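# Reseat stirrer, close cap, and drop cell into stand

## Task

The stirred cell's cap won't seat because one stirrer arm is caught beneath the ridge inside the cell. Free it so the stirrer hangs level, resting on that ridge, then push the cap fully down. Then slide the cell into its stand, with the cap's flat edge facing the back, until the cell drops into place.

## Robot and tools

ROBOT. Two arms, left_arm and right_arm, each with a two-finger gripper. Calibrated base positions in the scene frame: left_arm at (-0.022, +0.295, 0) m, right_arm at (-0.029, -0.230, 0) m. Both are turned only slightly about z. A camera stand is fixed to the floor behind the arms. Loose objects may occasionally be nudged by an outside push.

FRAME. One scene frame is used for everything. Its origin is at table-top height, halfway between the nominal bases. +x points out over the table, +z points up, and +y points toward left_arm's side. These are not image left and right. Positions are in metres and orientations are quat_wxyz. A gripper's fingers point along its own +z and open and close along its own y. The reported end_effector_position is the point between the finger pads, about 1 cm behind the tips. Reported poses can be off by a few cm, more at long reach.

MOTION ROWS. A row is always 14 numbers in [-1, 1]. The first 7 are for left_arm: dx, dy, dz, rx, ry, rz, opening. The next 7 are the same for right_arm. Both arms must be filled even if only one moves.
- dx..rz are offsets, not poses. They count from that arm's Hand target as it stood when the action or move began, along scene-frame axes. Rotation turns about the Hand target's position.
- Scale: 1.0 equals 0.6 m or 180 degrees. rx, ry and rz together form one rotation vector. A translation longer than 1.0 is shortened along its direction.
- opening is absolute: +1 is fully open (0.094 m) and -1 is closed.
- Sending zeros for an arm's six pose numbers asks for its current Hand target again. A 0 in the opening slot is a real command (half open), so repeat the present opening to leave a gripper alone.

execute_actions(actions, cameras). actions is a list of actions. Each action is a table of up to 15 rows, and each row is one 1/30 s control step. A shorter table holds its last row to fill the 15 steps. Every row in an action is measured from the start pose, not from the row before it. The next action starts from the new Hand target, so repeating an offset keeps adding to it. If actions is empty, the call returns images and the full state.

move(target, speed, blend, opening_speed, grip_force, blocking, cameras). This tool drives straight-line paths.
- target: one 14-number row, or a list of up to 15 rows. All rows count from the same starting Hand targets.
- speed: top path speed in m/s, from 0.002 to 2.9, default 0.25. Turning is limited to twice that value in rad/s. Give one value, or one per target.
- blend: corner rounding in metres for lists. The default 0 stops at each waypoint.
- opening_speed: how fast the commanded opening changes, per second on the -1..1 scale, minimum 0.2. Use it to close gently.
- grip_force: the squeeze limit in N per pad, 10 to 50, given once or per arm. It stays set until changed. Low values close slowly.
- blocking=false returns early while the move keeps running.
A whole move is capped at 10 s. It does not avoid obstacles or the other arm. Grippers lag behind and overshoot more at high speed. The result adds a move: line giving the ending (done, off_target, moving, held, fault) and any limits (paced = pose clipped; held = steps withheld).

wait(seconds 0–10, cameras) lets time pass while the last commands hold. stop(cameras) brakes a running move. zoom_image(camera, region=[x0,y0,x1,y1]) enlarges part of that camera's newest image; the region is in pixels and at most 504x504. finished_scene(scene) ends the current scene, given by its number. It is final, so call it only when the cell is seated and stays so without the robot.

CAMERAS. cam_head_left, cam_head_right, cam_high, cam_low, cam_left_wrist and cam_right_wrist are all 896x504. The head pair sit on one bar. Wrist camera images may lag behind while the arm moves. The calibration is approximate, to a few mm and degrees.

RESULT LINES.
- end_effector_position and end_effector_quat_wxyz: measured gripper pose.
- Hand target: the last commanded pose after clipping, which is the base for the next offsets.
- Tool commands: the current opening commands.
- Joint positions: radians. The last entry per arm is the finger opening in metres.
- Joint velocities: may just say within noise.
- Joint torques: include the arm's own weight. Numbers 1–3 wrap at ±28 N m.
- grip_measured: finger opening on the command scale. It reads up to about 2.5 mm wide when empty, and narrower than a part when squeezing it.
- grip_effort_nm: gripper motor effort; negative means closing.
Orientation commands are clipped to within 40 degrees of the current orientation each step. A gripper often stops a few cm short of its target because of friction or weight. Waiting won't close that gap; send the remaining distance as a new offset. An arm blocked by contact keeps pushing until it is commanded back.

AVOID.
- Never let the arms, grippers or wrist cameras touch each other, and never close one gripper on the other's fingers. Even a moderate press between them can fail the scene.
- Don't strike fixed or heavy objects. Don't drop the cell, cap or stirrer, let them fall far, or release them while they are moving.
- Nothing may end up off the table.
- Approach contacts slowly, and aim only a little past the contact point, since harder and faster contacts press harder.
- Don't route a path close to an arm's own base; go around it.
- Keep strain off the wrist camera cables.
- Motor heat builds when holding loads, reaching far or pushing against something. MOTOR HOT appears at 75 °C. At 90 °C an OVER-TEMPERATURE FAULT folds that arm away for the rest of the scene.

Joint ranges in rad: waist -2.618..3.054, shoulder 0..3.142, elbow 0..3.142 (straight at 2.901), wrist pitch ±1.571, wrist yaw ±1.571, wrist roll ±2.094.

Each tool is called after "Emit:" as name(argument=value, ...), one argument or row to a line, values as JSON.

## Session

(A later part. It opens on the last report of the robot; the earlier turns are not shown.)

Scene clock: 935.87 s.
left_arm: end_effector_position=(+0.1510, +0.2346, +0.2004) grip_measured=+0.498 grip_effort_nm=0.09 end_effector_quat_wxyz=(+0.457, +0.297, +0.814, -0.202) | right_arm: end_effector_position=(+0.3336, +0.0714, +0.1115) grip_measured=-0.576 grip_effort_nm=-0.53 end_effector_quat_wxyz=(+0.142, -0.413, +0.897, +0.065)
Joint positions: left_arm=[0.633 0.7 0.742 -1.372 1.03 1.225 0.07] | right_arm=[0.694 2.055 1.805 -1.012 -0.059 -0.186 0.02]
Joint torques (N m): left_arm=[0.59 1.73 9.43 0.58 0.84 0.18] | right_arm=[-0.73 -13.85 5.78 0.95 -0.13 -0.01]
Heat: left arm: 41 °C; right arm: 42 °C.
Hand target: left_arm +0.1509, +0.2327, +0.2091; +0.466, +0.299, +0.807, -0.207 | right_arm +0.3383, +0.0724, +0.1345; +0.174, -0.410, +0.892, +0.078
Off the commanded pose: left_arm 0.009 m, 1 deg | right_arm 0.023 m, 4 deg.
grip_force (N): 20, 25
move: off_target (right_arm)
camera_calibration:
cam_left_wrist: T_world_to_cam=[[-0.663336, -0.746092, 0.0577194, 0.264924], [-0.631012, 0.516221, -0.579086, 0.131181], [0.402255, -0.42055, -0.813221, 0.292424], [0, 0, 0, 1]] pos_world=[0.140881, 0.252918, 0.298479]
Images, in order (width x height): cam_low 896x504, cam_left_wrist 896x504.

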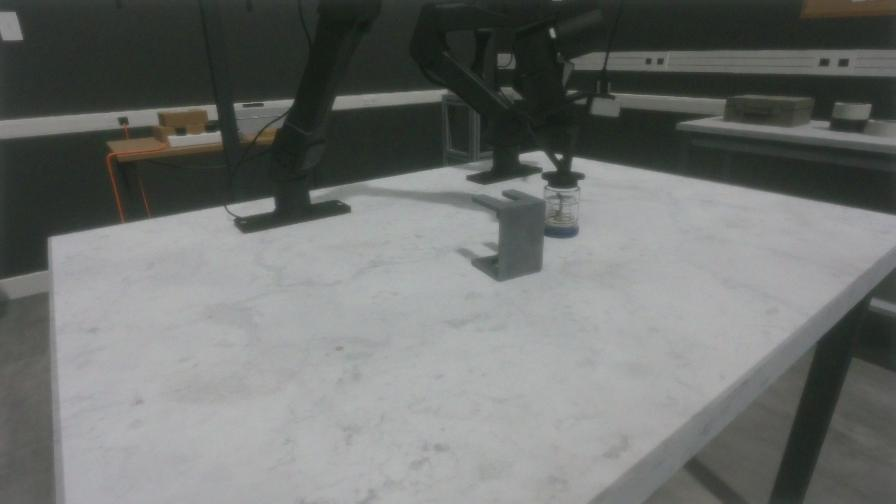

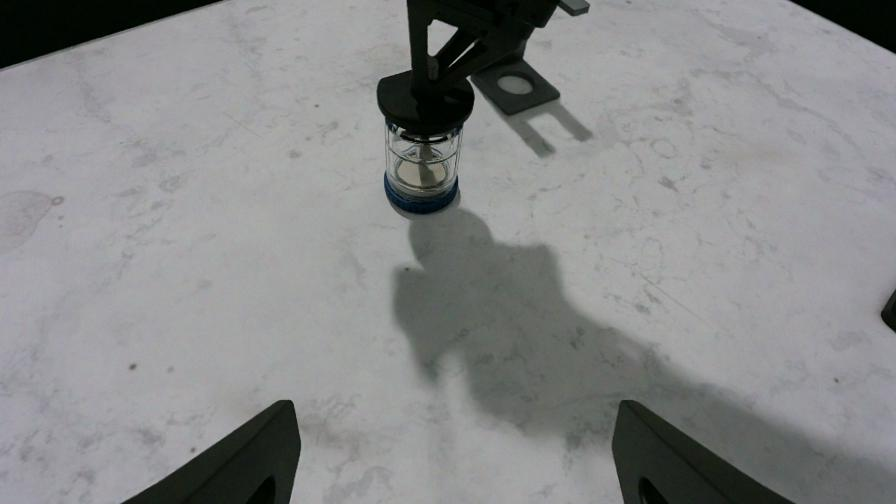

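Emit:
move(
  target=[0,0,0,0,0,0,0.5,0,0,-0.02,0,0,0,-0.9],
  speed=0.04,
  cameras=["cam_left_wrist","cam_low"],
)

Emit:
zoom_image(
  camera="cam_left_wrist",
  region=[350, 20, 500, 220],
)

Emit:
zoom_image(
  camera="cam_low",
  region=[520, 130, 610, 250],
)

Scene clock: 943.63 s.
left_arm: end_effector_position=(+0.1510, +0.2346, +0.2004) grip_measured=+0.498 grip_effort_nm=0.08 end_effector_quat_wxyz=(+0.457, +0.297, +0.814, -0.202) | right_arm: end_effector_position=(+0.3336, +0.0718, +0.1036) grip_measured=-0.576 grip_effort_nm=-0.53 end_effector_quat_wxyz=(+0.147, -0.413, +0.896, +0.067)
Joint positions: left_arm=[0.633 0.7 0.742 -1.372 1.03 1.225 0.07] | right_arm=[0.694 2.047 1.76 -0.965 -0.061 -0.186 0.02]
Joint torques (N m): left_arm=[0.64 1.68 9.39 0.56 0.82 0.19] | right_arm=[-0.73 -13.24 5.6 1.01 -0.13 0.01]
Heat: left arm: 40 °C; right arm: 43 °C.
Hand target: left_arm +0.1509, +0.2327, +0.2091; +0.466, +0.299, +0.807, -0.207 | right_arm +0.3383, +0.0724, +0.1224; +0.174, -0.410, +0.892, +0.078
Off the commanded pose: left_arm 0.009 m, 1 deg | right_arm 0.019 m, 3 deg.
grip_force (N): 20, 25
move: off_target (right_arm)
camera_calibration:
cam_left_wrist: T_world_to_cam=[[-0.663336, -0.746092, 0.0577194, 0.264924], [-0.631012, 0.516221, -0.579086, 0.131181], [0.402255, -0.42055, -0.813221, 0.292424], [0, 0, 0, 1]] pos_world=[0.140881, 0.252918, 0.298479]
Images, in order (width x height): cam_low 896x504, cam_left_wrist 896x504.

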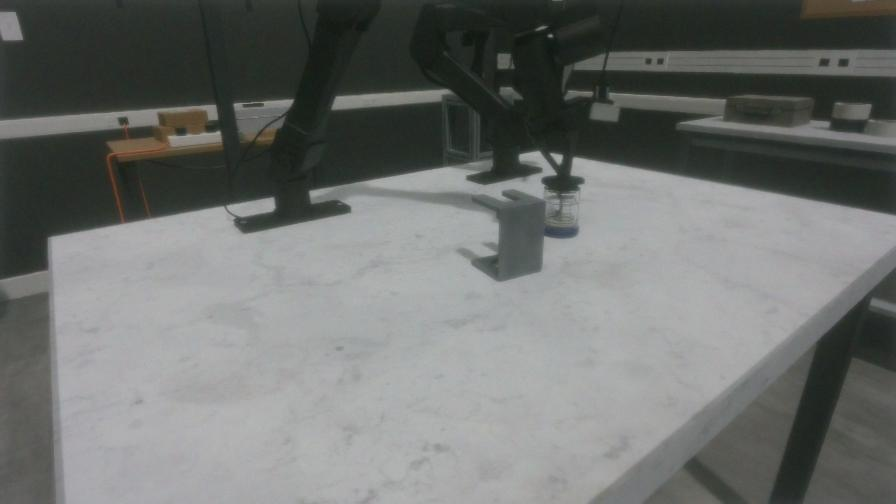

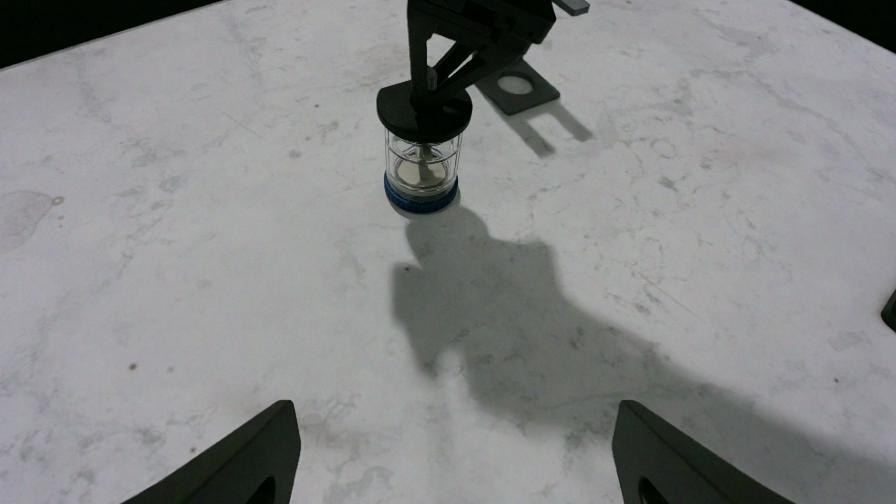

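Scaled by 2.520 from the camera's 896x504 image, which has a finer 1280x720 frame.

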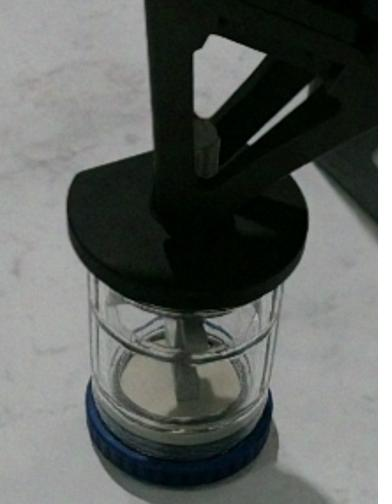

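Scaled by 4.200 from the camera's 896x504 image, which has a finer 1280x720 frame.

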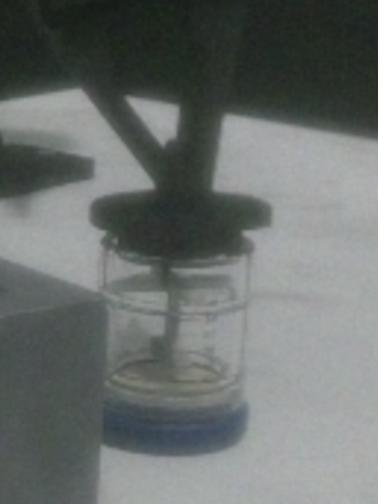

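Emit:
move(
  target=[0,0,0,0,0,0,0.5,0,0,-0.03,0,0,0,-0.9],
  speed=0.04,
  cameras=["cam_left_wrist","cam_low"],
)

Emit:
zoom_image(
  camera="cam_left_wrist",
  region=[350, 20, 500, 220],
)

Emit:
zoom_image(
  camera="cam_low",
  region=[520, 130, 610, 250],
)

Scene clock: 955.30 s.
left_arm: end_effector_position=(+0.1510, +0.2346, +0.2004) grip_measured=+0.498 grip_effort_nm=0.09 end_effector_quat_wxyz=(+0.457, +0.297, +0.814, -0.202) | right_arm: end_effector_position=(+0.3393, +0.0753, +0.1035) grip_measured=-0.576 grip_effort_nm=-0.53 end_effector_quat_wxyz=(+0.173, -0.411, +0.892, +0.074)
Joint positions: left_arm=[0.633 0.7 0.742 -1.372 1.03 1.225 0.07] | right_arm=[0.692 2.022 1.704 -0.879 -0.062 -0.186 0.02]
Joint torques (N m): left_arm=[0.59 1.65 9.4 0.57 0.81 0.17] | right_arm=[-0.57 -10.67 4.86 0.91 -0.11 0]
Heat: left arm: 40 °C; right arm: 46 °C.
Hand target: left_arm +0.1509, +0.2327, +0.2091; +0.466, +0.299, +0.807, -0.207 | right_arm +0.3383, +0.0724, +0.1044; +0.174, -0.410, +0.892, +0.078
Off the commanded pose: left_arm 0.009 m, 1 deg | right_arm 0.003 m, 0 deg.
grip_force (N): 20, 25
move: done
camera_calibration:
cam_left_wrist: T_world_to_cam=[[-0.663336, -0.746092, 0.0577194, 0.264924], [-0.631012, 0.516221, -0.579086, 0.131181], [0.402255, -0.42055, -0.813221, 0.292424], [0, 0, 0, 1]] pos_world=[0.140881, 0.252918, 0.298479]
Images, in order (width x height): cam_low 896x504, cam_left_wrist 896x504.

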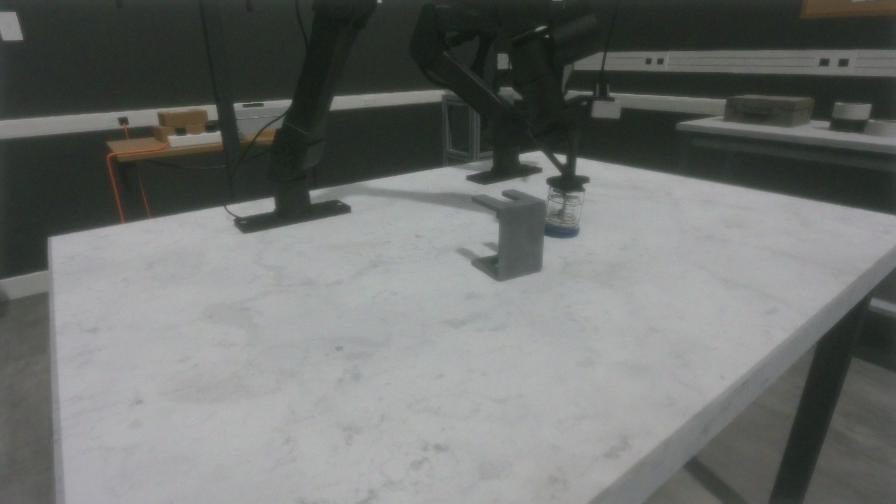

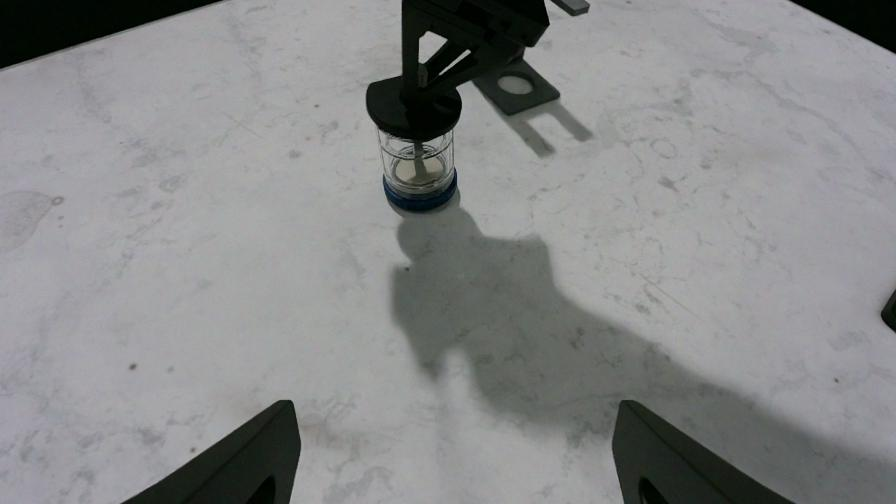

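Scaled by 2.520 from the camera's 896x504 image, which has a finer 1280x720 frame.

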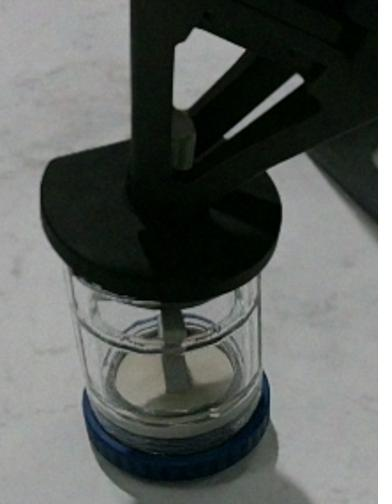

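Scaled by 4.200 from the camera's 896x504 image, which has a finer 1280x720 frame.

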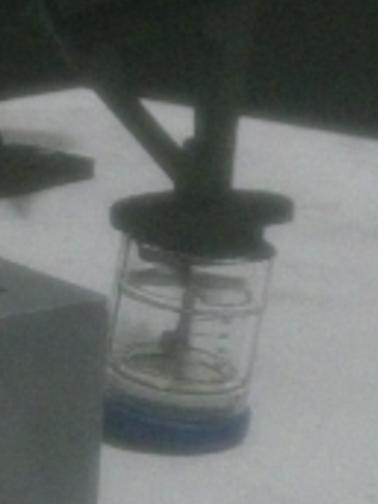

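Emit:
move(
  target=[0,0,0,0,0,0,0.5,-0.01,-0.008,0.022,0,0,0,-0.9],
  speed=0.04,
  cameras=["cam_low","cam_left_wrist"],
)

Emit:
zoom_image(
  camera="cam_low",
  region=[520, 130, 610, 250],
)

Emit:
zoom_image(
  camera="cam_left_wrist",
  region=[350, 20, 500, 220],
)

Scene clock: 982.87 s.
left_arm: end_effector_position=(+0.1510, +0.2346, +0.2004) grip_measured=+0.498 grip_effort_nm=0.09 end_effector_quat_wxyz=(+0.457, +0.297, +0.814, -0.202) | right_arm: end_effector_position=(+0.3331, +0.0705, +0.1031) grip_measured=-0.576 grip_effort_nm=-0.53 end_effector_quat_wxyz=(+0.161, -0.412, +0.894, +0.071)
Joint positions: left_arm=[0.633 0.7 0.742 -1.372 1.03 1.225 0.07] | right_arm=[0.692 2.014 1.698 -0.906 -0.063 -0.186 0.02]
Joint torques (N m): left_arm=[0.62 1.66 9.43 0.58 0.84 0.18] | right_arm=[-0.58 -12.59 5.63 0.83 -0.13 -0.02]
Heat: left arm: 39 °C; right arm: 45 °C.
Hand target: left_arm +0.1509, +0.2327, +0.2091; +0.466, +0.299, +0.807, -0.207 | right_arm +0.3323, +0.0676, +0.1176; +0.174, -0.410, +0.892, +0.078
Off the commanded pose: left_arm 0.009 m, 1 deg | right_arm 0.015 m, 2 deg.
grip_force (N): 20, 25
move: off_target (right_arm)
camera_calibration:
cam_left_wrist: T_world_to_cam=[[-0.663336, -0.746092, 0.0577194, 0.264924], [-0.631012, 0.516221, -0.579086, 0.131181], [0.402255, -0.42055, -0.813221, 0.292424], [0, 0, 0, 1]] pos_world=[0.140881, 0.252918, 0.298479]
Images, in order (width x height): cam_low 896x504, cam_left_wrist 896x504.

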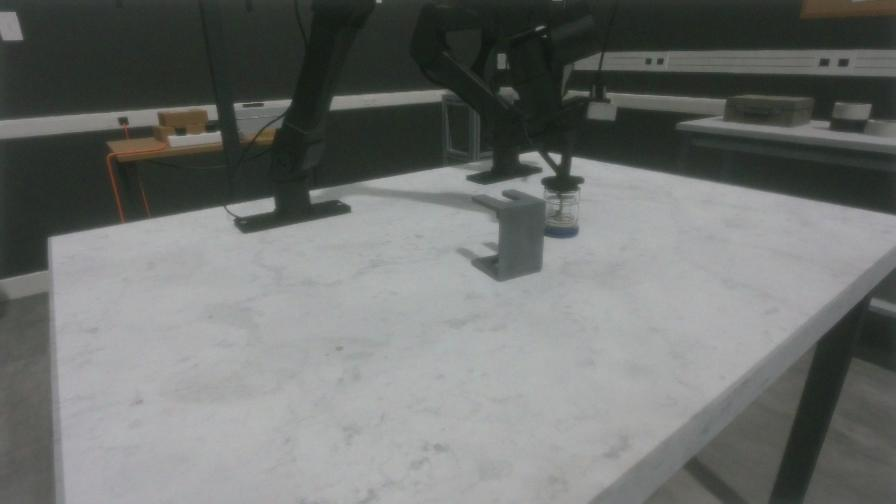

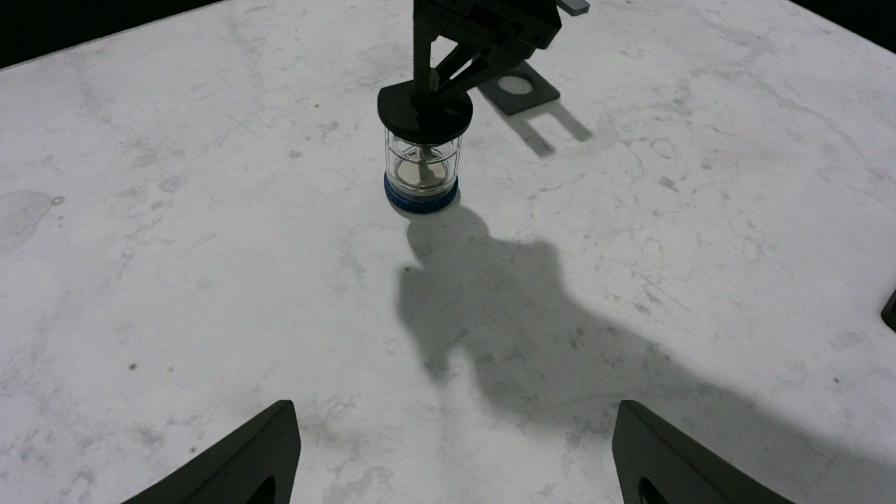

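Scaled by 4.200 from the camera's 896x504 image, which has a finer 1280x720 frame.

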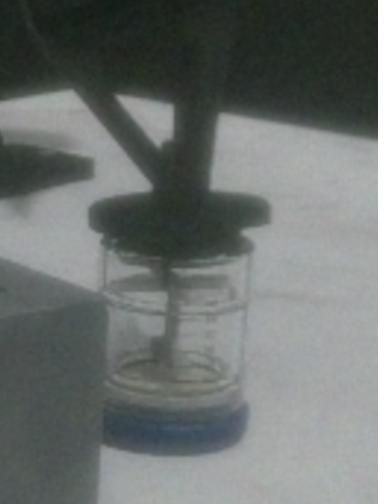

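Scaled by 2.520 from the camera's 896x504 image, which has a finer 1280x720 frame.

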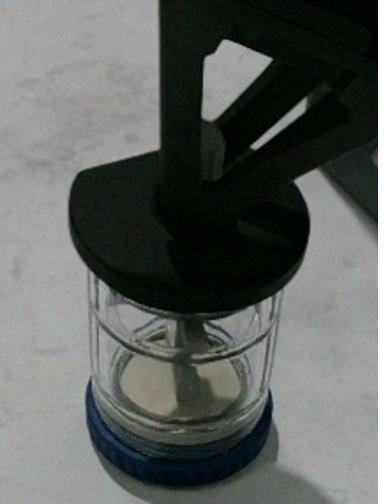

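Emit:
move(
  target=[
    [0,0,0,0,0,0,0.5,0,0,0.0,0,0,0,-0.3],
    [0,0,0,0,0,0,0.5,-0.02,-0.022,0.083,0,0,0,-0.3],
  ],
  speed=0.05,
  cameras=["cam_low","cam_left_wrist"],
)

Emit:
zoom_image(
  camera="cam_low",
  region=[520, 130, 610, 250],
)

Emit:
zoom_image(
  camera="cam_left_wrist",
  region=[350, 20, 500, 220],
)

Scene clock: 995.00 s.
left_arm: end_effector_position=(+0.1510, +0.2346, +0.2004) grip_measured=+0.498 grip_effort_nm=0.09 end_effector_quat_wxyz=(+0.457, +0.297, +0.814, -0.202) | right_arm: end_effector_position=(+0.3156, +0.0520, +0.1410) grip_measured=-0.303 grip_effort_nm=0.20 end_effector_quat_wxyz=(+0.143, -0.411, +0.898, +0.066)
Joint positions: left_arm=[0.633 0.7 0.742 -1.372 1.03 1.225 0.07] | right_arm=[0.683 1.945 1.764 -1.079 -0.063 -0.19 0.033]
Joint torques (N m): left_arm=[0.65 1.65 9.4 0.57 0.84 0.17] | right_arm=[-0.64 -12 8.83 0.76 -0.14 -0.02]
Heat: left arm: 39 °C; right arm: 48 °C.
Hand target: left_arm +0.1509, +0.2327, +0.2091; +0.466, +0.299, +0.807, -0.207 | right_arm +0.3204, +0.0543, +0.1675; +0.174, -0.410, +0.892, +0.078
Off the commanded pose: left_arm 0.009 m, 1 deg | right_arm 0.027 m, 4 deg.
grip_force (N): 20, 25
move: off_target (right_arm)
camera_calibration:
cam_left_wrist: T_world_to_cam=[[-0.663336, -0.746092, 0.0577194, 0.264924], [-0.631012, 0.516221, -0.579086, 0.131181], [0.402255, -0.42055, -0.813221, 0.292424], [0, 0, 0, 1]] pos_world=[0.140881, 0.252918, 0.298479]
Images, in order (width x height): cam_low 896x504, cam_left_wrist 896x504.

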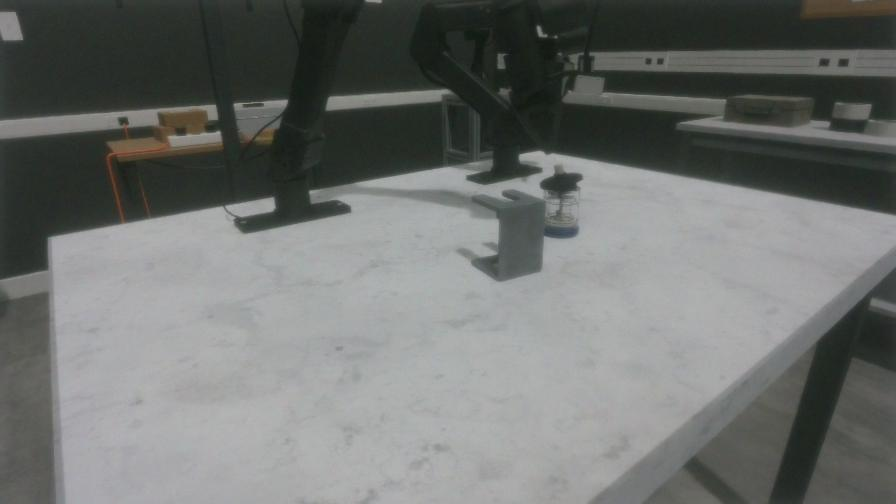

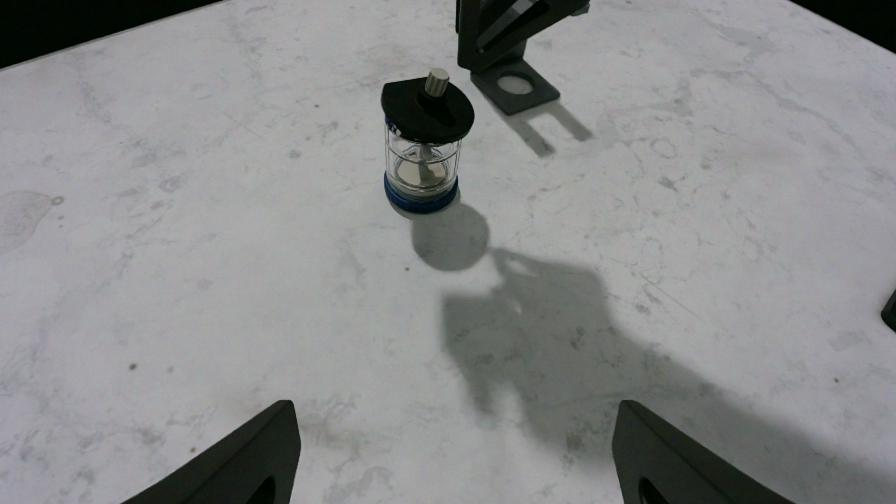

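Scaled by 4.200 from the camera's 896x504 image, which has a finer 1280x720 frame.

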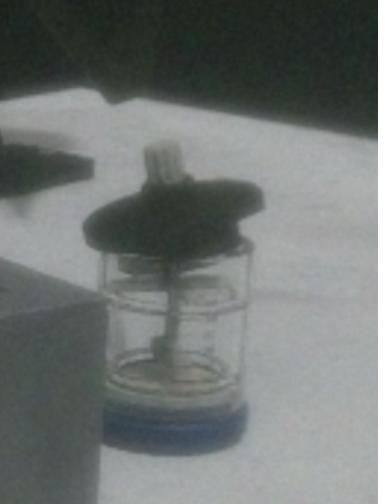

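Scaled by 2.520 from the camera's 896x504 image, which has a finer 1280x720 frame.

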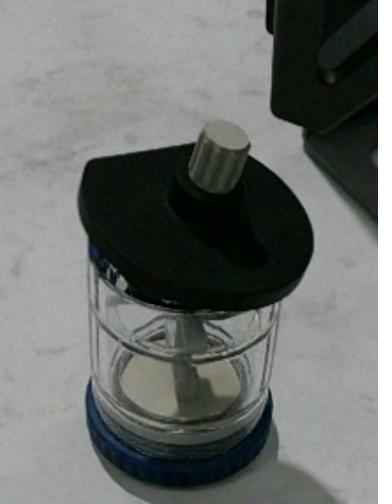

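Emit:
move(
  target=[0,0,0,0,0,0,0.5,0.036,0.041,-0.02,-0.091,0.08,0,-0.15],
  speed=0.08,
  cameras=["cam_low","cam_left_wrist"],
)

Emit:
zoom_image(
  camera="cam_low",
  region=[520, 130, 610, 250],
)

Emit:
zoom_image(
  camera="cam_left_wrist",
  region=[350, 20, 500, 220],
)

Scene clock: 1029.90 s.
left_arm: end_effector_position=(+0.1510, +0.2346, +0.2004) grip_measured=+0.498 grip_effort_nm=0.08 end_effector_quat_wxyz=(+0.457, +0.297, +0.814, -0.202) | right_arm: end_effector_position=(+0.3399, +0.0751, +0.1508) grip_measured=-0.153 grip_effort_nm=0.19 end_effector_quat_wxyz=(+0.068, -0.416, +0.907, +0.023)
Joint positions: left_arm=[0.633 0.7 0.742 -1.372 1.03 1.225 0.07] | right_arm=[0.71 2.372 2.524 -1.579 -0.011 -0.175 0.04]
Joint torques (N m): left_arm=[0.64 1.66 9.36 0.59 0.84 0.18] | right_arm=[0.5 -10.67 7.8 0.47 0.08 0.07]
Heat: left arm: 40 °C; right arm: 50 °C.
Hand target: left_arm +0.1509, +0.2327, +0.2091; +0.466, +0.299, +0.807, -0.207 | right_arm +0.3419, +0.0790, +0.1553; +0.001, -0.417, +0.909, +0.001
Off the commanded pose: left_arm 0.009 m, 1 deg | right_arm 0.006 m, 8 deg.
joint sent to its limit (right arm) — joint 4 (wrist pitch), lower limit. The joint targets are off in orientation, not in position.
grip_force (N): 20, 25
move: off_target (right_arm)
camera_calibration:
cam_left_wrist: T_world_to_cam=[[-0.663336, -0.746092, 0.0577194, 0.264924], [-0.631012, 0.516221, -0.579086, 0.131181], [0.402255, -0.42055, -0.813221, 0.292424], [0, 0, 0, 1]] pos_world=[0.140881, 0.252918, 0.298479]
Images, in order (width x height): cam_low 896x504, cam_left_wrist 896x504.

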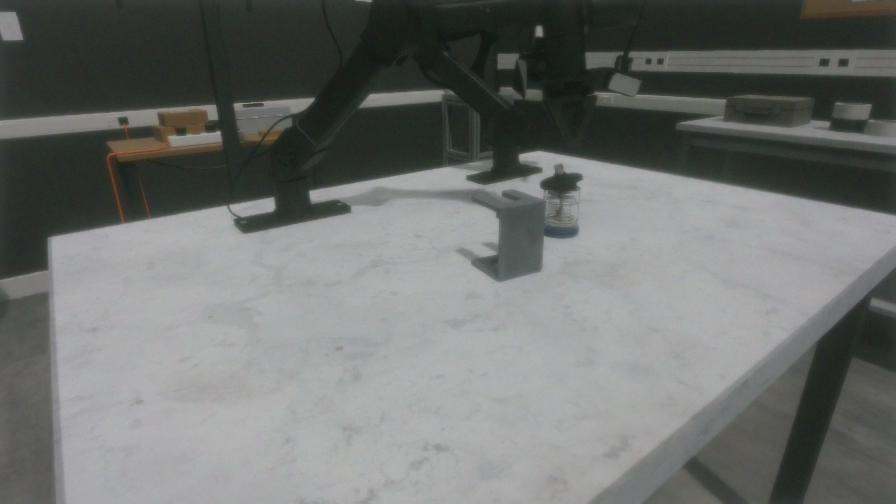

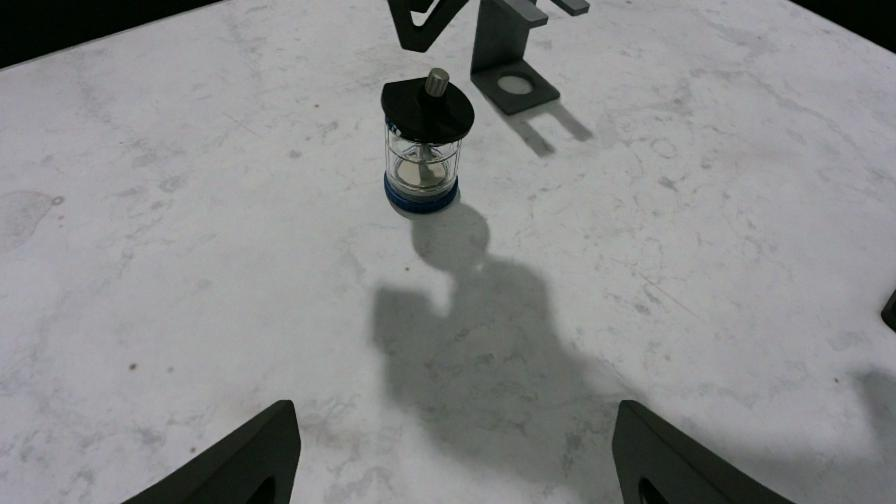

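Scaled by 4.200 from the camera's 896x504 image, which has a finer 1280x720 frame.

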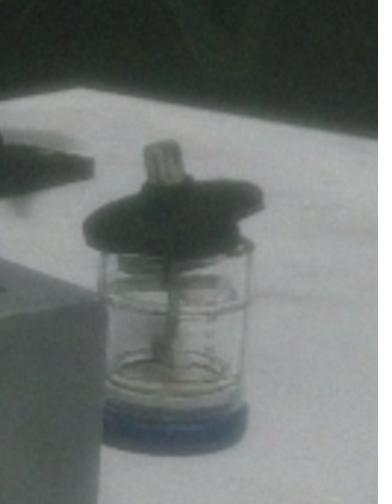

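Scaled by 2.520 from the camera's 896x504 image, which has a finer 1280x720 frame.

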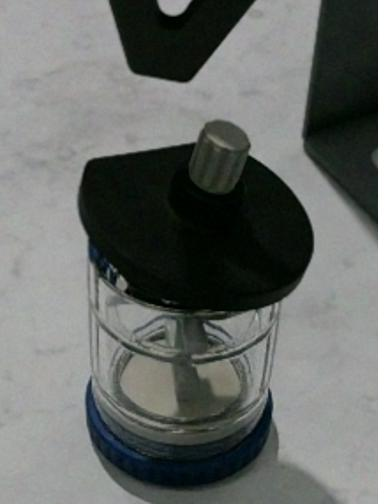

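Emit:
zoom_image(
  camera="cam_low",
  region=[500, 70, 650, 250],
)

Emit:
execute_actions(
  actions=[],
  cameras=["cam_right_wrist"],
)

Scaled by 2.800 from the camera's 896x504 image, which has a finer 1280x720 frame.

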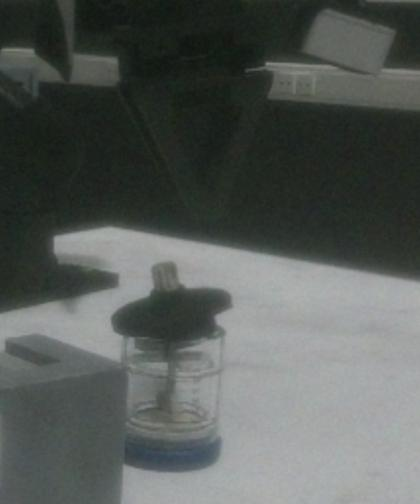

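Scene clock: 1035.83 s.
left_arm: end_effector_position=(+0.1510, +0.2346, +0.2004) grip_measured=+0.498 grip_effort_nm=0.09 end_effector_quat_wxyz=(+0.457, +0.297, +0.814, -0.202) | right_arm: end_effector_position=(+0.3399, +0.0751, +0.1509) grip_measured=-0.153 grip_effort_nm=0.20 end_effector_quat_wxyz=(+0.068, -0.416, +0.907, +0.023)
Joint positions: left_arm=[0.633 0.7 0.742 -1.372 1.03 1.225 0.07] | right_arm=[0.71 2.372 2.524 -1.579 -0.01 -0.175 0.04]
Joint velocities: within noise
Joint torques (N m): left_arm=[0.61 1.69 9.4 0.58 0.84 0.18] | right_arm=[0.65 -10.7 7.97 0.46 0.08 0.05]
Heat: left arm: 40 °C; right arm: 50 °C.
Hand target: left_arm +0.1509, +0.2327, +0.2091; +0.466, +0.299, +0.807, -0.207 | right_arm +0.3419, +0.0790, +0.1554; +0.001, -0.417, +0.909, +0.001
Tool commands: left_gripper/opening=+0.5 right_gripper/opening=-0.15
Off the commanded pose: left_arm 0.009 m, 1 deg | right_arm 0.006 m, 8 deg.
grip_force (N): 20, 25
camera_calibration:
cam_right_wrist: T_world_to_cam=[[0.766955, -0.641127, 0.0271416, -0.218133], [-0.618677, -0.727546, 0.296505, 0.25757], [-0.170351, -0.244198, -0.954646, 0.309767], [0, 0, 0, 1]] pos_world=[0.37942, 0.123188, 0.225268]
Images, in order (width x height): cam_right_wrist 896x504.

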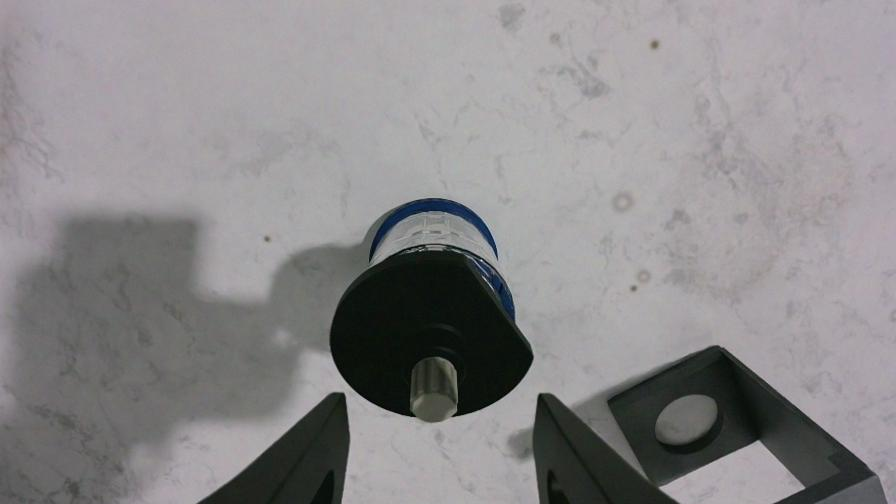

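Emit:
move(
  target=[0,0,0,0,0,0,0.5,-0.013,-0.015,-0.04,0,0,0,-0.1],
  speed=0.08,
  cameras=["cam_low","cam_left_wrist","cam_right_wrist"],
)

Emit:
zoom_image(
  camera="cam_low",
  region=[500, 70, 650, 250],
)

Emit:
zoom_image(
  camera="cam_left_wrist",
  region=[350, 20, 500, 220],
)

Scene clock: 1051.10 s.
left_arm: end_effector_position=(+0.1510, +0.2346, +0.2004) grip_measured=+0.498 grip_effort_nm=0.08 end_effector_quat_wxyz=(+0.457, +0.297, +0.814, -0.202) | right_arm: end_effector_position=(+0.3351, +0.0710, +0.1358) grip_measured=-0.103 grip_effort_nm=0.20 end_effector_quat_wxyz=(+0.044, -0.416, +0.908, +0.017)
Joint positions: left_arm=[0.633 0.7 0.742 -1.372 1.03 1.225 0.07] | right_arm=[0.71 2.381 2.484 -1.58 -0.01 -0.174 0.042]
Joint torques (N m): left_arm=[0.62 1.68 9.4 0.58 0.84 0.18] | right_arm=[0.23 -10.92 4.85 0.36 0.07 0.03]
Heat: left arm: 40 °C; right arm: 50 °C.
Hand target: left_arm +0.1509, +0.2327, +0.2091; +0.466, +0.299, +0.807, -0.207 | right_arm +0.3340, +0.0699, +0.1313; +0.001, -0.417, +0.909, +0.001
Off the commanded pose: left_arm 0.009 m, 1 deg | right_arm 0.005 m, 5 deg.
joint sent to its limit (right arm) — joint 4 (wrist pitch), lower limit. The joint targets are off in orientation, not in position.
grip_force (N): 20, 25
move: off_target (right_arm)
camera_calibration:
cam_left_wrist: T_world_to_cam=[[-0.663336, -0.746092, 0.0577194, 0.264924], [-0.631012, 0.516221, -0.579086, 0.131181], [0.402255, -0.42055, -0.813221, 0.292424], [0, 0, 0, 1]] pos_world=[0.140881, 0.252918, 0.298479]
cam_right_wrist: T_world_to_cam=[[0.767551, -0.640739, 0.0178754, -0.21555], [-0.60647, -0.716907, 0.343858, 0.244803], [-0.207508, -0.274769, -0.938852, 0.306086], [0, 0, 0, 1]] pos_world=[0.377426, 0.121493, 0.207045]
Images, in order (width x height): cam_low 896x504, cam_left_wrist 896x504, cam_right_wrist 896x504.

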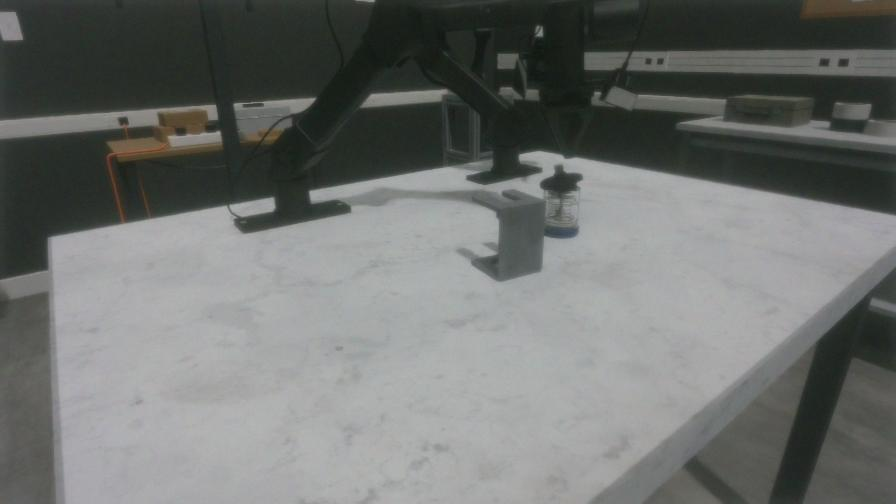

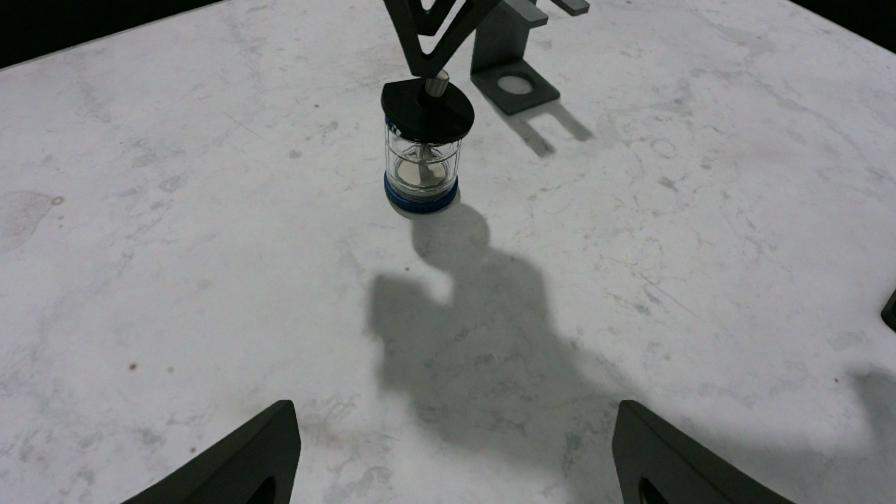

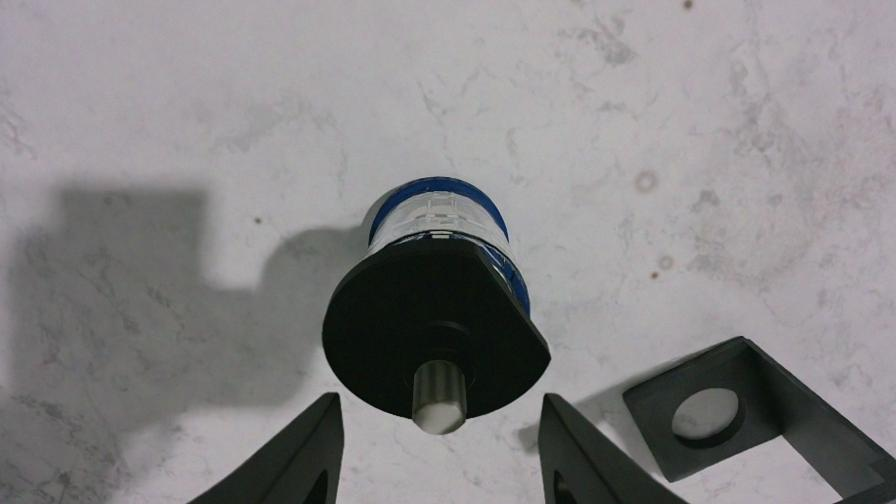

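Scaled by 2.800 from the camera's 896x504 image, which has a finer 1280x720 frame.

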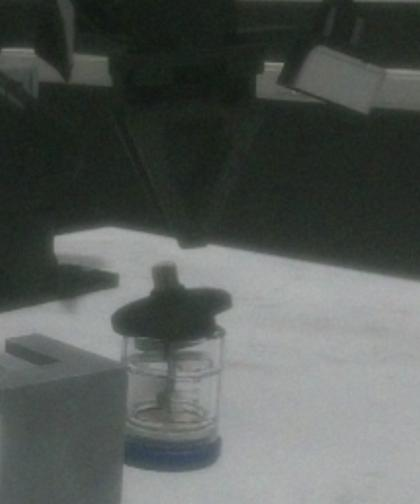

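Scaled by 2.520 from the camera's 896x504 image, which has a finer 1280x720 frame.

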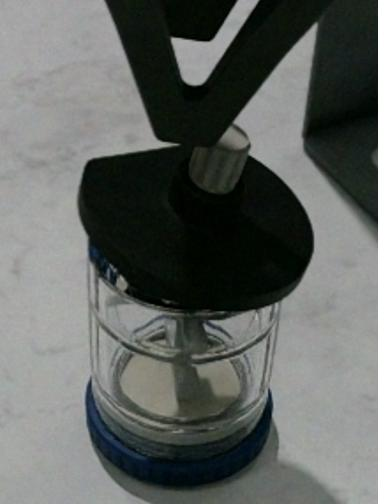

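Emit:
move(
  target=[0,0,0,0,0,0,0.5,-0.003,-0.003,-0.055,0,0,0,-0.1],
  speed=0.06,
  cameras=["cam_low","cam_left_wrist","cam_right_wrist"],
)

Emit:
zoom_image(
  camera="cam_low",
  region=[500, 70, 650, 250],
)

Emit:
zoom_image(
  camera="cam_left_wrist",
  region=[350, 20, 500, 220],
)

Scene clock: 1063.90 s.
left_arm: end_effector_position=(+0.1510, +0.2346, +0.2004) grip_measured=+0.498 grip_effort_nm=0.09 end_effector_quat_wxyz=(+0.457, +0.297, +0.814, -0.202) | right_arm: end_effector_position=(+0.3320, +0.0684, +0.1019) grip_measured=-0.103 grip_effort_nm=0.20 end_effector_quat_wxyz=(+0.003, -0.416, +0.909, +0.006)
Joint positions: left_arm=[0.633 0.7 0.742 -1.372 1.03 1.225 0.07] | right_arm=[0.71 2.444 2.461 -1.58 -0.01 -0.174 0.042]
Joint torques (N m): left_arm=[0.61 1.74 9.37 0.56 0.84 0.18] | right_arm=[0.32 -11.04 4.98 0.31 0.07 0.05]
Heat: left arm: 40 °C; right arm: 48 °C.
Hand target: left_arm +0.1509, +0.2327, +0.2091; +0.466, +0.299, +0.807, -0.207 | right_arm +0.3323, +0.0681, +0.0984; +0.001, -0.417, +0.909, +0.001
Off the commanded pose: left_arm 0.009 m, 1 deg | right_arm 0.004 m, 1 deg.
grip_force (N): 20, 25
move: done
camera_calibration:
cam_left_wrist: T_world_to_cam=[[-0.663336, -0.746092, 0.0577194, 0.264924], [-0.631012, 0.516221, -0.579086, 0.131181], [0.402255, -0.42055, -0.813221, 0.292424], [0, 0, 0, 1]] pos_world=[0.140881, 0.252918, 0.298479]
cam_right_wrist: T_world_to_cam=[[0.768192, -0.640217, 0.00205331, -0.212871], [-0.581353, -0.696212, 0.421091, 0.235099], [-0.26816, -0.324672, -0.907016, 0.293233], [0, 0, 0, 1]] pos_world=[0.378834, 0.1226, 0.167407]
Images, in order (width x height): cam_low 896x504, cam_left_wrist 896x504, cam_right_wrist 896x504.

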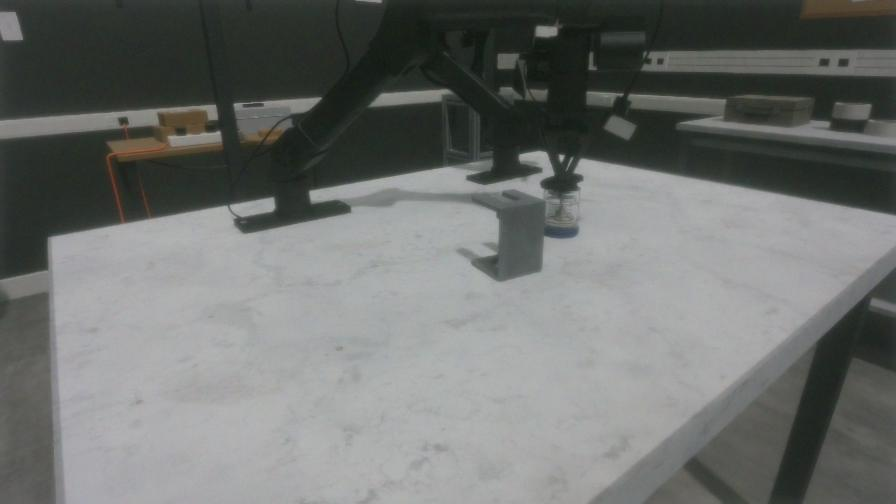

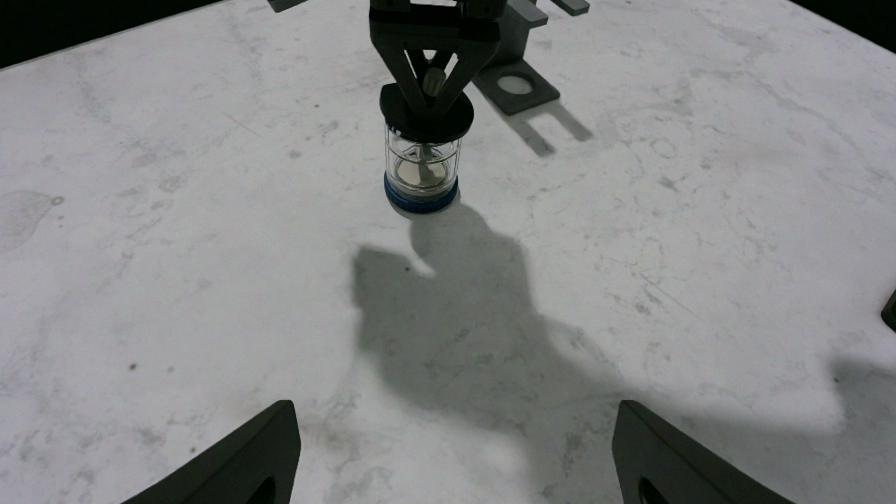

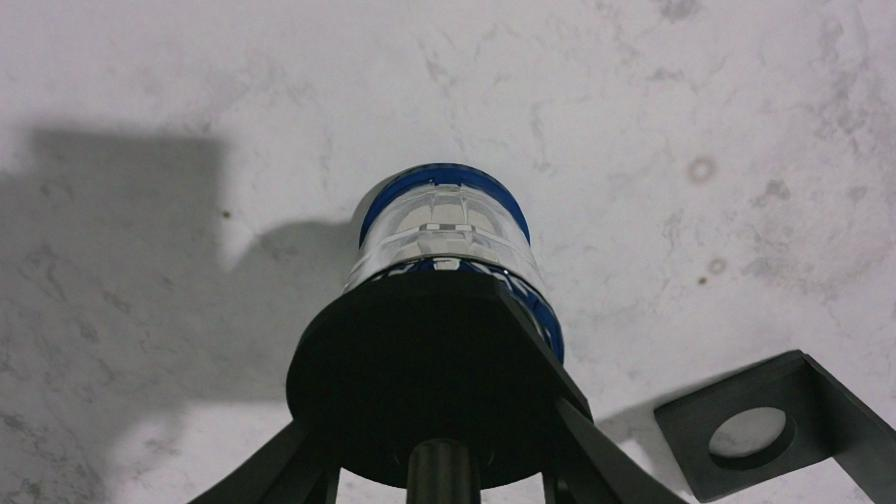

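Scaled by 2.800 from the camera's 896x504 image, which has a finer 1280x720 frame.

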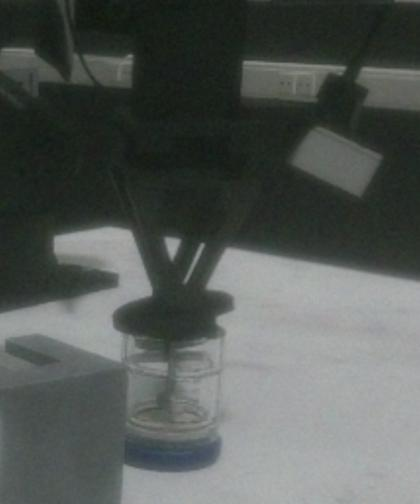

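Scaled by 2.520 from the camera's 896x504 image, which has a finer 1280x720 frame.

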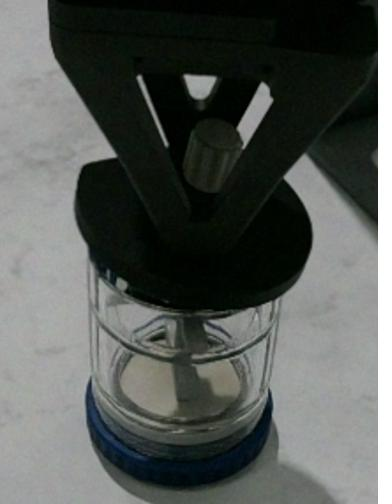

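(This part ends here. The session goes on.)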